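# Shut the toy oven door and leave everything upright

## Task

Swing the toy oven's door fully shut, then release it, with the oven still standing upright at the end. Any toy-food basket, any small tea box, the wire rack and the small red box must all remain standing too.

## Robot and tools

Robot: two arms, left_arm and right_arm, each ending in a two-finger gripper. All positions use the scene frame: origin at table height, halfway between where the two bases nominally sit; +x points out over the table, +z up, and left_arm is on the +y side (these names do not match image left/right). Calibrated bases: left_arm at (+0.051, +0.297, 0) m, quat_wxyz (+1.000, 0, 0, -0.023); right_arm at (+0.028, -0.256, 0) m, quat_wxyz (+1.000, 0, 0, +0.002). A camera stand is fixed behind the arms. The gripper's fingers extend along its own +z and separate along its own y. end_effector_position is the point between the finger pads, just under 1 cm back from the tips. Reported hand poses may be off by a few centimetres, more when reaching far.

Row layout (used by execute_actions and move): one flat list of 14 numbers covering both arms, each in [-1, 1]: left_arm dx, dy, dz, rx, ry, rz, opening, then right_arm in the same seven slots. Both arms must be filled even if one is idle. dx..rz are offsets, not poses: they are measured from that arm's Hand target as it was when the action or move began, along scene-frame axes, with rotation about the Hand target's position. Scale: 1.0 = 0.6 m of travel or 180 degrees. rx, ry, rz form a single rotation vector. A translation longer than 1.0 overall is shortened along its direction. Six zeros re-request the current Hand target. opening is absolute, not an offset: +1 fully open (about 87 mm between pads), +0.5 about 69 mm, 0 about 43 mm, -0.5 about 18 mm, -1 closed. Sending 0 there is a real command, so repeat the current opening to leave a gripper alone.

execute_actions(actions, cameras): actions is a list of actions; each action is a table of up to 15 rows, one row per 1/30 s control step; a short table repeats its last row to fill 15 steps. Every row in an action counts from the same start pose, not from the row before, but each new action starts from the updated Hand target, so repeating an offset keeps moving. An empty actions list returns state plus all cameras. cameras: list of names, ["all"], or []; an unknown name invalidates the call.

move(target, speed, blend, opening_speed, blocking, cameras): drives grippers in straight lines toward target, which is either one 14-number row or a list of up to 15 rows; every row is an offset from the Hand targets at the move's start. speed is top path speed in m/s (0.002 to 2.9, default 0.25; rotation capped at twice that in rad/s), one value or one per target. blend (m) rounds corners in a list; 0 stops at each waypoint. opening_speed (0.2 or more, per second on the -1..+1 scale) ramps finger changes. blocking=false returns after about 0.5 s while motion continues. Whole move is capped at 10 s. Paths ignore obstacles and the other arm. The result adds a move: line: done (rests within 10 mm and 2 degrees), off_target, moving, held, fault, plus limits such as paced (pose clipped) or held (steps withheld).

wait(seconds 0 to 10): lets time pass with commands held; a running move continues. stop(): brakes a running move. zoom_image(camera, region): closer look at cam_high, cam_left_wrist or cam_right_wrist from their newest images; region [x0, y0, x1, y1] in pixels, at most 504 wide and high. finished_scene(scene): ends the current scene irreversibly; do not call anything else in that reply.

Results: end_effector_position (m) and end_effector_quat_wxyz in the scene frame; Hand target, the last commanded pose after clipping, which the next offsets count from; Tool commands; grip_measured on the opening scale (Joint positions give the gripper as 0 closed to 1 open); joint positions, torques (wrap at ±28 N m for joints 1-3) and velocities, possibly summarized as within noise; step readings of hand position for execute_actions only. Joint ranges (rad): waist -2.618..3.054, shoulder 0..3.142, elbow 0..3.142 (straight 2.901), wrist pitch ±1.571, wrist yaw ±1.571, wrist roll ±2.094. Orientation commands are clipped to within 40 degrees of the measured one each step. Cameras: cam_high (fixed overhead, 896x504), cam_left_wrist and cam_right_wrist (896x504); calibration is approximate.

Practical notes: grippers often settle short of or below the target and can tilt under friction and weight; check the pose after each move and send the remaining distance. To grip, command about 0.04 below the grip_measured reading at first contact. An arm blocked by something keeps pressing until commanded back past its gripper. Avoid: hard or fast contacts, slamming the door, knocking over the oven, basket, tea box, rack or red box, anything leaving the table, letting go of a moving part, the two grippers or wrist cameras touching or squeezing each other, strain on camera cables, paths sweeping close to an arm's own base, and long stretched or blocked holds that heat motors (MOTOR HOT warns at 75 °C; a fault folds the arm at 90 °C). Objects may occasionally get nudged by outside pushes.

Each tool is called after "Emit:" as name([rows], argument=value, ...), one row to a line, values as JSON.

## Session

Emit:
execute_actions(actions=[])

Scene clock: 0.00 s.
left_arm: end_effector_position=(+0.4370, +0.2942, +0.0515) grip_measured=+0.964 end_effector_quat_wxyz=(+0.585, +0.014, +0.809, +0.053) | right_arm: end_effector_position=(+0.4019, -0.2706, +0.0528) grip_measured=+0.982 end_effector_quat_wxyz=(+0.592, +0.043, +0.800, -0.088)
Joint positions: left_arm=[-0.036 1.578 0.361 0.899 -0.146 0.059 0.982] | right_arm=[0.087 1.559 0.311 0.949 0.28 -0.009 0.991]
Joint velocities: within noise
Joint torques (N m): no reading
Heat: left arm: 37 °C; right arm: 33 °C.
Hand target: left_arm +0.4400, +0.2940, +0.0570; +0.591, +0.013, +0.805, +0.052 | right_arm +0.4055, -0.2703, +0.0591; +0.600, +0.044, +0.794, -0.087
Tool commands: left_gripper/opening=+1.0 right_gripper/opening=+1.0
camera_calibration:
cam_left_wrist: T_world_to_cam=[[0.0386302, -0.994498, -0.097371, 0.278136], [-0.926018, 0.000988716, -0.377479, 0.446316], [0.375499, 0.104749, -0.920885, -0.00556564], [0, 0, 0, 1]] pos_world=[0.404642, 0.276747, 0.190432]
cam_right_wrist: T_world_to_cam=[[-0.197147, -0.978336, 0.0631836, -0.188266], [-0.907099, 0.157585, -0.390306, 0.447415], [0.371894, -0.134262, -0.918514, 0.012476], [0, 0, 0, 1]] pos_world=[0.364094, -0.253018, 0.197984]

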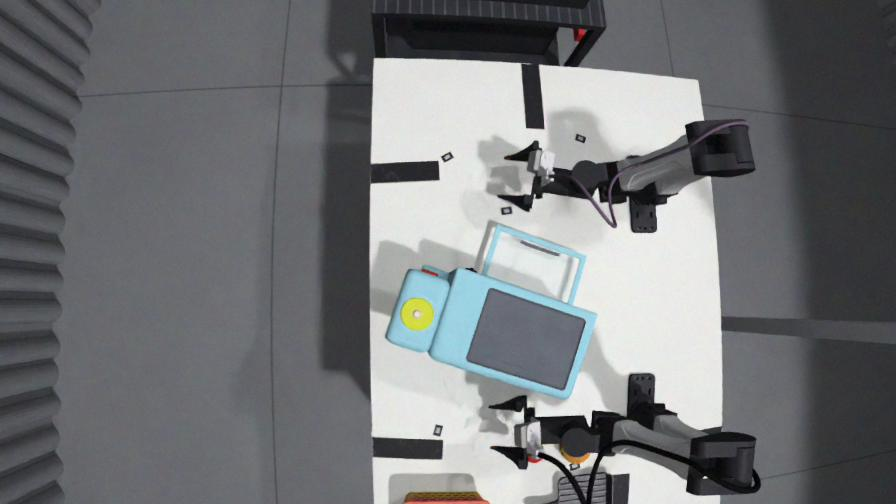

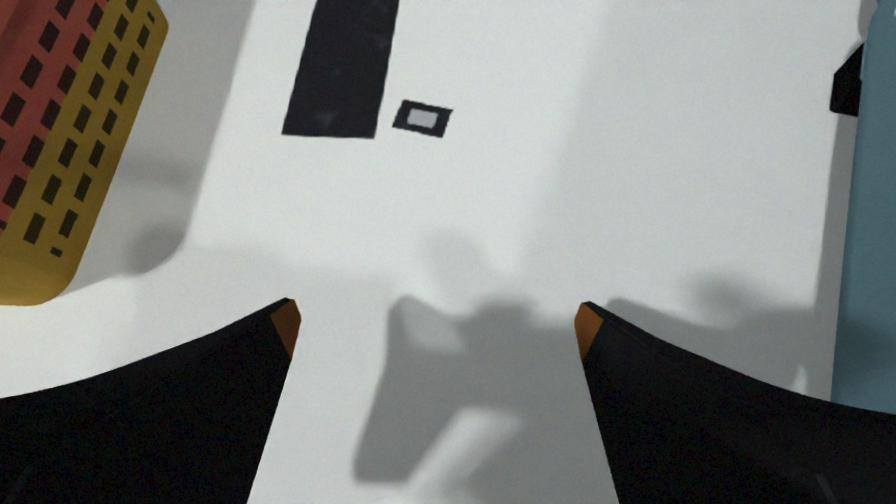

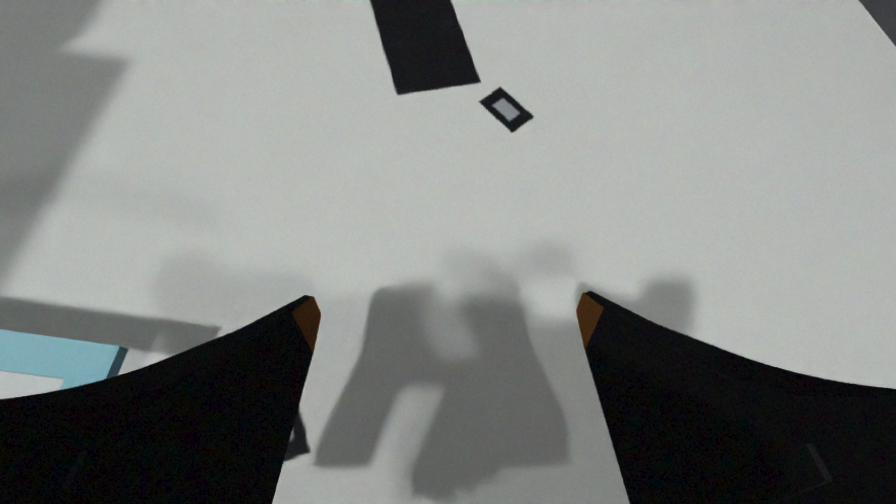

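Emit:
move(target=[0,0,0,0,0,0,1,-0.081,0.107,-0.0485,0.011,0.039,0.454,-1], cameras=["cam_high","cam_right_wrist"], speed=0.35)

Scene clock: 5.30 s.
left_arm: end_effector_position=(+0.4370, +0.2942, +0.0515) grip_measured=+0.964 end_effector_quat_wxyz=(+0.585, +0.014, +0.809, +0.053) | right_arm: end_effector_position=(+0.3520, -0.2071, +0.0279) grip_measured=-1.000 end_effector_quat_wxyz=(+0.461, -0.476, +0.669, +0.336)
Joint positions: left_arm=[-0.036 1.578 0.361 0.899 -0.146 0.059 0.982] | right_arm=[-0.33 1.879 0.938 -0.637 -1.213 -1.568 0]
Joint torques (N m): left_arm=[-0.03 -5.56 5.5 2.09 -0.14 -0.01] | right_arm=[-0.12 -6.15 7.97 0.35 -0.72 -0.05]
Heat: left arm: 37 °C; right arm: 34 °C.
Hand target: left_arm +0.4400, +0.2940, +0.0570; +0.591, +0.013, +0.805, +0.052 | right_arm +0.3570, -0.2061, +0.0300; +0.464, -0.481, +0.663, +0.337
Off the commanded pose: left_arm 0.006 m, 1 deg | right_arm 0.005 m, 1 deg.
move: done
camera_calibration:
cam_right_wrist: T_world_to_cam=[[0.937688, -0.345652, -0.0355864, -0.400079], [-0.337994, -0.883532, -0.32424, -0.0353206], [0.0806326, 0.316064, -0.945305, 0.213216], [0, 0, 0, 1]] pos_world=[0.346019, -0.236885, 0.175865]
Images, in order (width x height): cam_high 896x504, cam_right_wrist 896x504.

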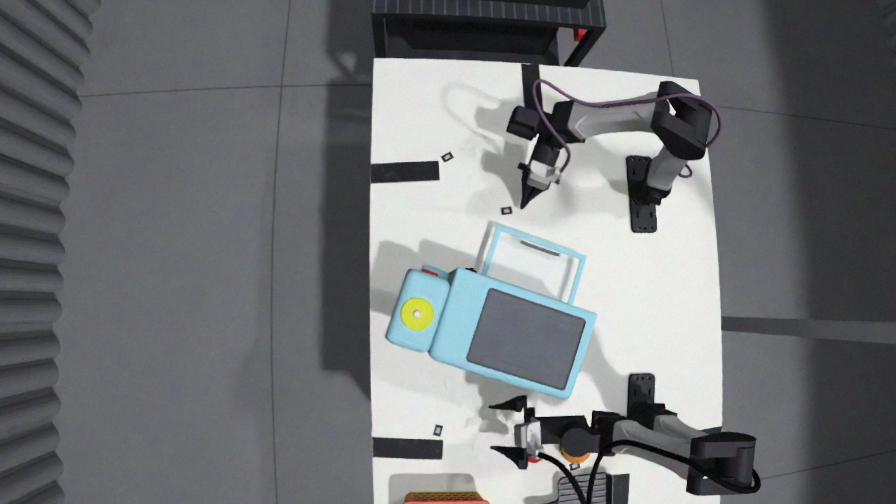

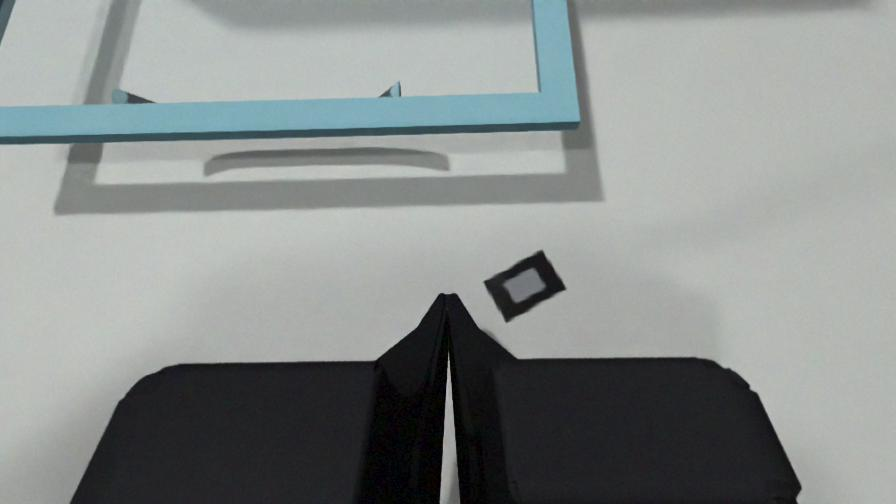

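Emit:
move([
  [0,0,0,0,0,0,1,0.0467,0.0602,-0.0233,0,0,0,-1],
  [0,0,0,0,0,0,1,0.069,0.123,-0.0225,0,0,0,-1],
], cameras=["cam_right_wrist"], speed=[0.2,0.12], blend=[0.01,0])

Scene clock: 8.03 s.
left_arm: end_effector_position=(+0.4370, +0.2942, +0.0515) grip_measured=+0.964 end_effector_quat_wxyz=(+0.585, +0.014, +0.809, +0.053) | right_arm: end_effector_position=(+0.3879, -0.1411, +0.0117) grip_measured=-1.000 end_effector_quat_wxyz=(+0.446, -0.455, +0.680, +0.362)
Joint positions: left_arm=[-0.036 1.578 0.361 0.899 -0.146 0.059 0.982] | right_arm=[-0.1 1.932 0.864 0.01 -1.171 -0.93 0]
Joint torques (N m): left_arm=[-0.03 -5.55 5.52 2.09 -0.13 -0.01] | right_arm=[2.56 -9.24 5.82 2.06 -0.26 0.07]
Heat: left arm: 38 °C; right arm: 34 °C.
Hand target: left_arm +0.4400, +0.2940, +0.0570; +0.591, +0.013, +0.805, +0.052 | right_arm +0.3983, -0.1323, +0.0165; +0.464, -0.481, +0.663, +0.337
Off the commanded pose: left_arm 0.006 m, 1 deg | right_arm 0.015 m, 5 deg.
move: off_target (right_arm)
camera_calibration:
cam_right_wrist: T_world_to_cam=[[0.930629, -0.348407, -0.11199, -0.408221], [-0.365545, -0.870335, -0.32999, 0.0424488], [0.017502, 0.348036, -0.937318, 0.203092], [0, 0, 0, 1]] pos_world=[0.391865, -0.175966, 0.158653]
Images, in order (width x height): cam_right_wrist 896x504.

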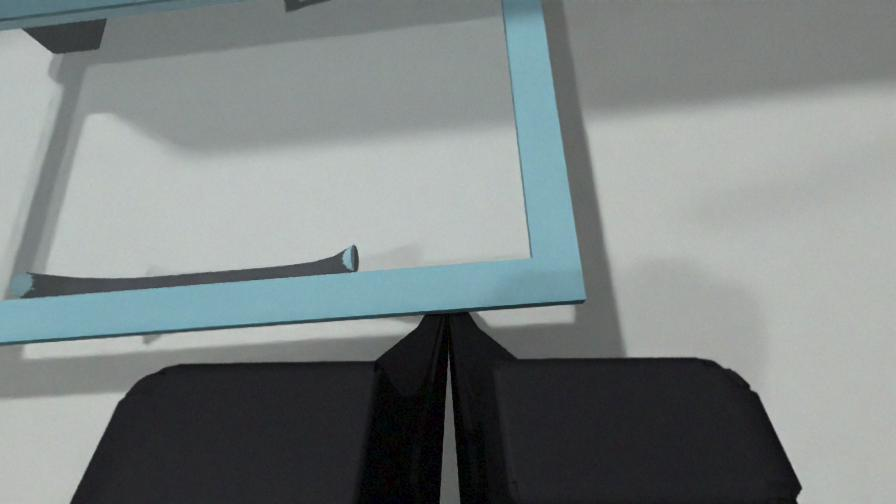

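Emit:
move([
  [0,0,0,0,0,0,1,0,0,0.064,0,0,0,-1],
  [0,0,0,0,0,0,1,0.0062,0.0173,0.1142,0,0,0,-1],
  [0,0,0,0,0,0,1,0.0217,0.0613,0.1725,0,0,0,-1],
  [0,0,0,0,0,0,1,0.0457,0.1288,0.189,0,0,0,-1],
], cameras=["cam_high","cam_right_wrist"], speed=0.1, blend=[0.008,0.01,0.01,0])

Scene clock: 10.70 s.
left_arm: end_effector_position=(+0.4370, +0.2942, +0.0515) grip_measured=+0.964 end_effector_quat_wxyz=(+0.585, +0.014, +0.809, +0.053) | right_arm: end_effector_position=(+0.4153, -0.0593, +0.1196) grip_measured=-1.000 end_effector_quat_wxyz=(+0.448, -0.475, +0.675, +0.344)
Joint positions: left_arm=[-0.036 1.578 0.361 0.899 -0.146 0.059 0.982] | right_arm=[0.152 1.734 1.073 -0.06 -0.988 -0.592 0]
Joint torques (N m): left_arm=[-0.03 -5.56 5.5 2.09 -0.14 -0.01] | right_arm=[-0.14 -7.16 10.58 2.09 -0.4 0.17]
Heat: left arm: 38 °C; right arm: 34 °C.
Hand target: left_arm +0.4400, +0.2940, +0.0570; +0.591, +0.013, +0.805, +0.052 | right_arm +0.4258, -0.0551, +0.1299; +0.464, -0.481, +0.663, +0.337
Off the commanded pose: left_arm 0.006 m, 1 deg | right_arm 0.015 m, 3 deg.
move: off_target (right_arm)
camera_calibration:
cam_right_wrist: T_world_to_cam=[[0.939202, -0.337534, -0.0630167, -0.401924], [-0.33991, -0.88798, -0.309761, 0.145086], [0.0485974, 0.312348, -0.948724, 0.261644], [0, 0, 0, 1]] pos_world=[0.414089, -0.0885538, 0.267842]
Images, in order (width x height): cam_high 896x504, cam_right_wrist 896x504.

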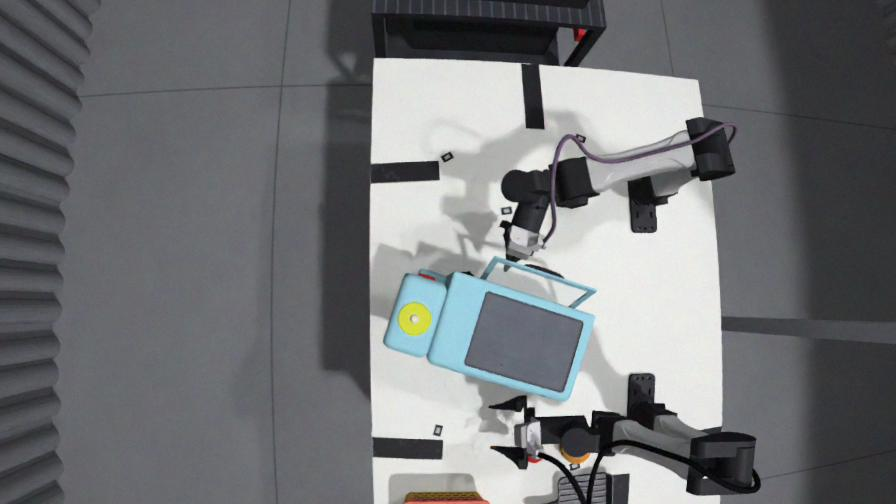

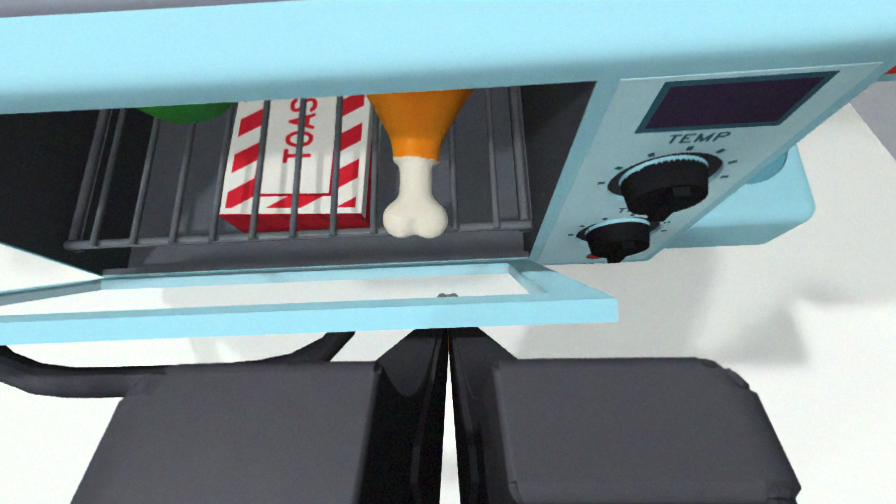

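Emit:
move([
  [0,0,0,0,0,0,1,0.0268,0.0755,0.0133,0,0,0,-1],
  [0,0,0,0,0,0,1,-0.0513,-0.1315,0.0417,0,0,0,-1],
], cameras=["cam_high","cam_right_wrist"], speed=[0.08,0.2])

Scene clock: 13.70 s.
left_arm: end_effector_position=(+0.4370, +0.2942, +0.0515) grip_measured=+0.964 end_effector_quat_wxyz=(+0.585, +0.014, +0.809, +0.053) | right_arm: end_effector_position=(+0.3898, -0.1350, +0.1423) grip_measured=-1.000 end_effector_quat_wxyz=(+0.451, -0.471, +0.677, +0.341)
Joint positions: left_arm=[-0.036 1.578 0.361 0.899 -0.146 0.059 0.982] | right_arm=[-0.07 1.63 1.108 -0.48 -1.127 -0.916 0]
Joint torques (N m): left_arm=[-0.05 -5.57 5.53 2.1 -0.13 -0.01] | right_arm=[-0.76 -7.32 10.63 1.26 -0.71 -0.07]
Heat: left arm: 39 °C; right arm: 34 °C.
Hand target: left_arm +0.4400, +0.2940, +0.0570; +0.591, +0.013, +0.805, +0.052 | right_arm +0.3950, -0.1339, +0.1549; +0.464, -0.481, +0.663, +0.337
Off the commanded pose: left_arm 0.006 m, 1 deg | right_arm 0.014 m, 3 deg.
move: off_target (right_arm)
camera_calibration:
cam_right_wrist: T_world_to_cam=[[0.935136, -0.348955, -0.0612519, -0.402331], [-0.350069, -0.883475, -0.311324, 0.0811072], [0.0545236, 0.312573, -0.948328, 0.305629], [0, 0, 0, 1]] pos_world=[0.387963, -0.16427, 0.290443]
Images, in order (width x height): cam_high 896x504, cam_right_wrist 896x504.

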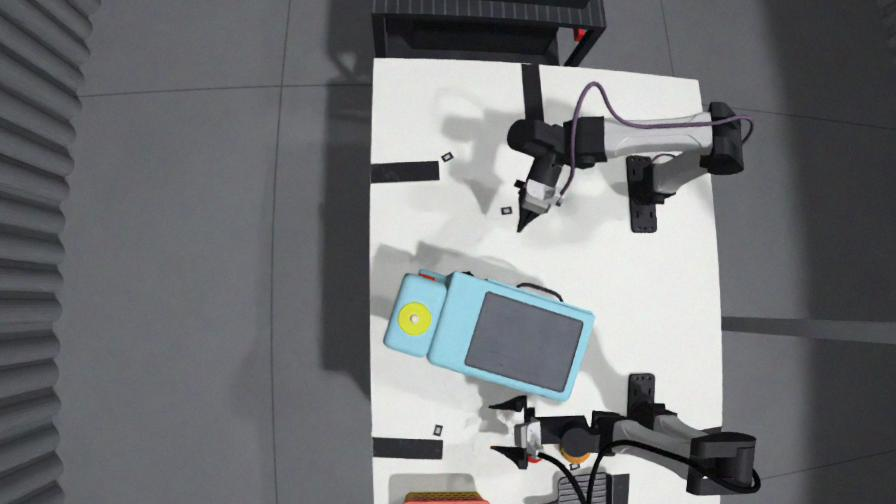

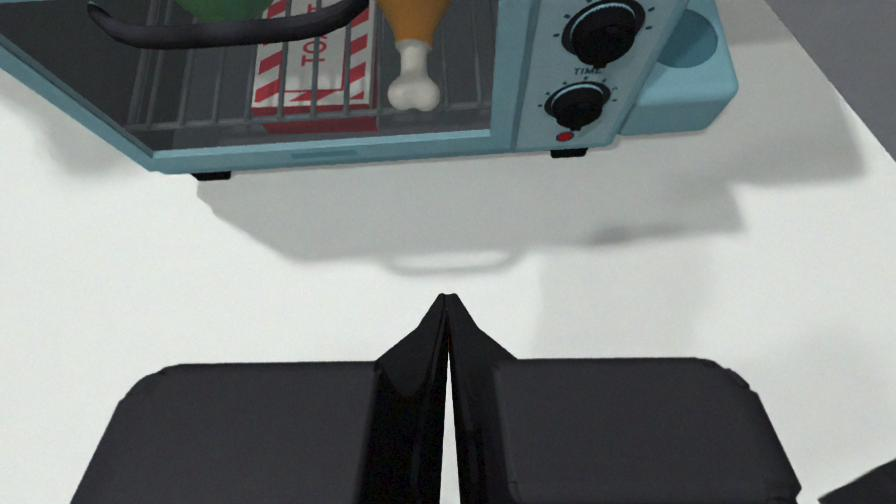

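Emit:
zoom_image(camera="cam_high", region=[430, 240, 620, 347])

Emit:
zoom_image(camera="cam_right_wrist", region=[300, 0, 700, 225])

Scaled by 2.653 from the camera's 896x504 image, which has a finer 1280x720 frame.

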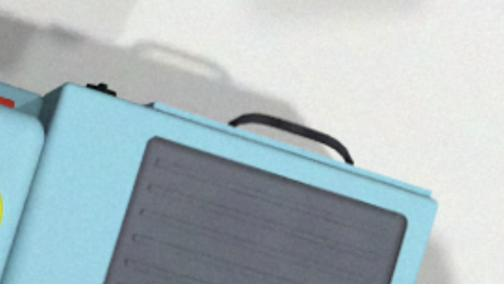

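Scaled by 1.260 from the camera's 896x504 image, which has a finer 1280x720 frame.

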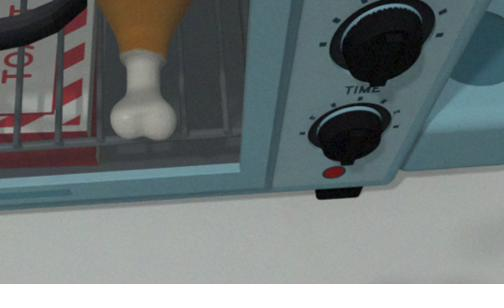

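Emit:
move([
  [0,0,0,0,0,0,1,0.063,0.164,-0.03,0,0,0,-1],
  [0,0,0,0,0,0,1,0.0872,0.232,-0.03,0,0,0,-1],
], cameras=["cam_high","cam_right_wrist"], speed=[0.2,0.08], blend=[0.01,0])

Scene clock: 16.27 s.
left_arm: end_effector_position=(+0.4370, +0.2942, +0.0515) grip_measured=+0.964 end_effector_quat_wxyz=(+0.585, +0.014, +0.809, +0.053) | right_arm: end_effector_position=(+0.4301, -0.0243, +0.1208) grip_measured=-1.000 end_effector_quat_wxyz=(+0.425, -0.452, +0.705, +0.343)
Joint positions: left_arm=[-0.036 1.578 0.361 0.899 -0.146 0.059 0.982] | right_arm=[0.25 1.804 1.181 -0.055 -0.874 -0.446 0]
Joint torques (N m): left_arm=[-0.06 -5.56 5.5 2.09 -0.13 -0.01] | right_arm=[4.22 -5.82 12.26 3.08 -0.36 0.11]
Heat: left arm: 39 °C; right arm: 35 °C.
Hand target: left_arm +0.4400, +0.2940, +0.0570; +0.591, +0.013, +0.805, +0.052 | right_arm +0.4472, +0.0053, +0.1369; +0.464, -0.481, +0.663, +0.337
Off the commanded pose: left_arm 0.006 m, 1 deg | right_arm 0.038 m, 7 deg.
move: off_target (right_arm)
camera_calibration:
cam_right_wrist: T_world_to_cam=[[0.915793, -0.382539, -0.122425, -0.387881], [-0.401595, -0.877218, -0.26308, 0.202767], [-0.00675526, 0.290092, -0.956975, 0.275374], [0, 0, 0, 1]] pos_world=[0.438508, -0.0503927, 0.269384]
Images, in order (width x height): cam_high 896x504, cam_right_wrist 896x504.

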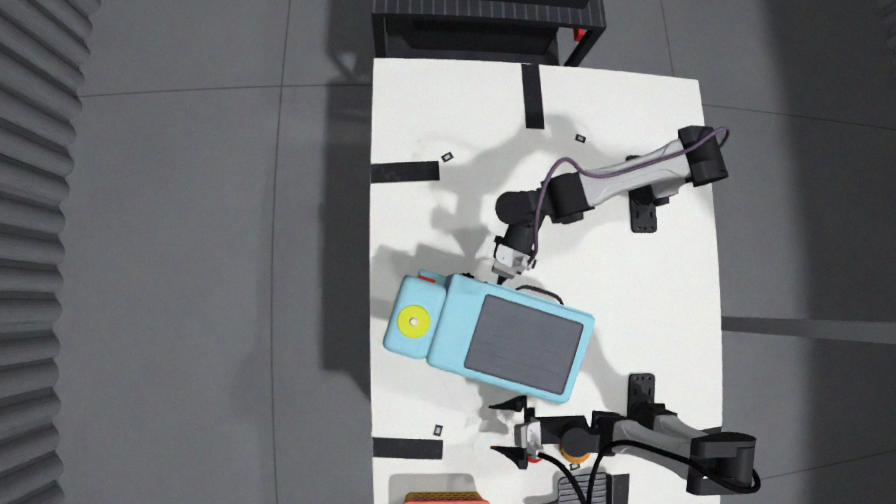

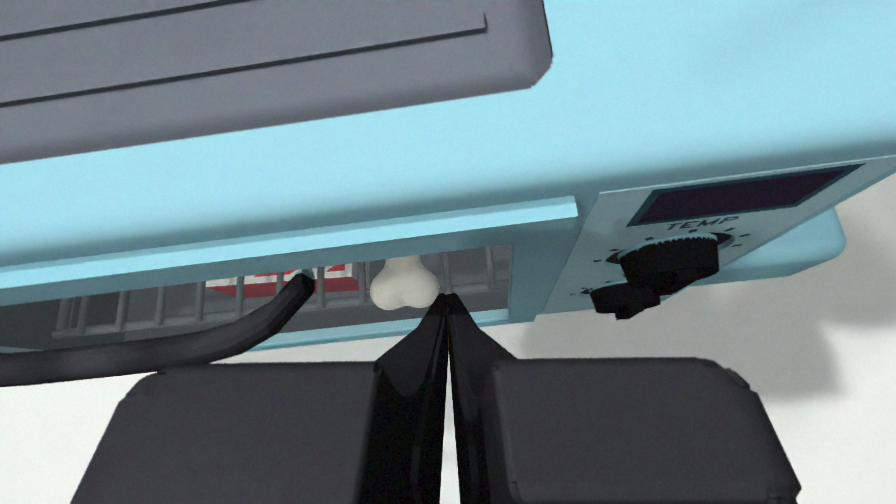

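Emit:
move(target=[0,0,0,0,0,0,1,-0.087,-0.2255,0.03,0,0,0,-1], cameras=["cam_right_wrist"], speed=0.2)

Scene clock: 18.20 s.
left_arm: end_effector_position=(+0.4370, +0.2942, +0.0515) grip_measured=+0.964 end_effector_quat_wxyz=(+0.585, +0.014, +0.809, +0.053) | right_arm: end_effector_position=(+0.3900, -0.1310, +0.1413) grip_measured=-1.000 end_effector_quat_wxyz=(+0.450, -0.471, +0.678, +0.341)
Joint positions: left_arm=[-0.036 1.578 0.361 0.899 -0.146 0.059 0.982] | right_arm=[-0.057 1.628 1.099 -0.454 -1.12 -0.891 0]
Joint torques (N m): left_arm=[-0.03 -5.57 5.53 2.09 -0.13 -0.01] | right_arm=[-0.77 -7.61 10.65 1.38 -0.7 -0.05]
Heat: left arm: 40 °C; right arm: 35 °C.
Hand target: left_arm +0.4400, +0.2940, +0.0570; +0.591, +0.013, +0.805, +0.052 | right_arm +0.3950, -0.1300, +0.1548; +0.464, -0.481, +0.663, +0.337
Off the commanded pose: left_arm 0.006 m, 1 deg | right_arm 0.015 m, 3 deg.
move: off_target (right_arm)
camera_calibration:
cam_right_wrist: T_world_to_cam=[[0.934915, -0.349046, -0.064034, -0.400695], [-0.351067, -0.883367, -0.310508, 0.0847119], [0.0518159, 0.312779, -0.948412, 0.304504], [0, 0, 0, 1]] pos_world=[0.388578, -0.160272, 0.28944]
Images, in order (width x height): cam_right_wrist 896x504.

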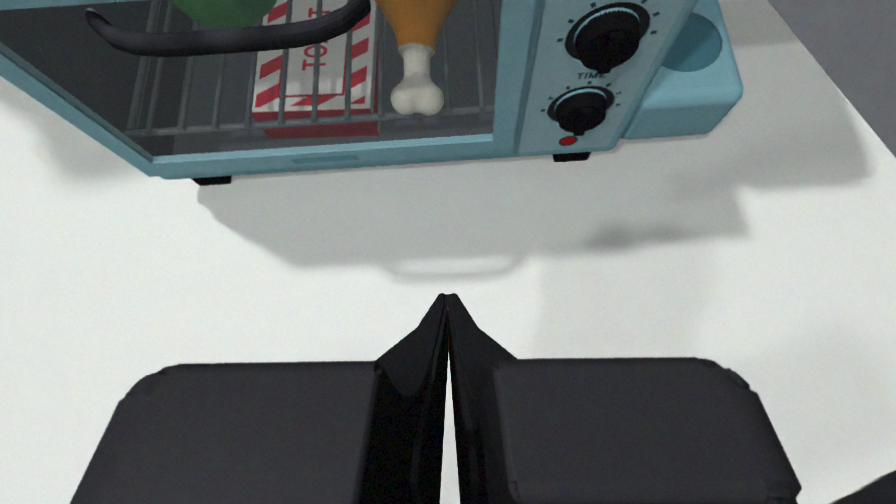

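Emit:
finished_scene(scene=2)

The scene is finished: the task was done.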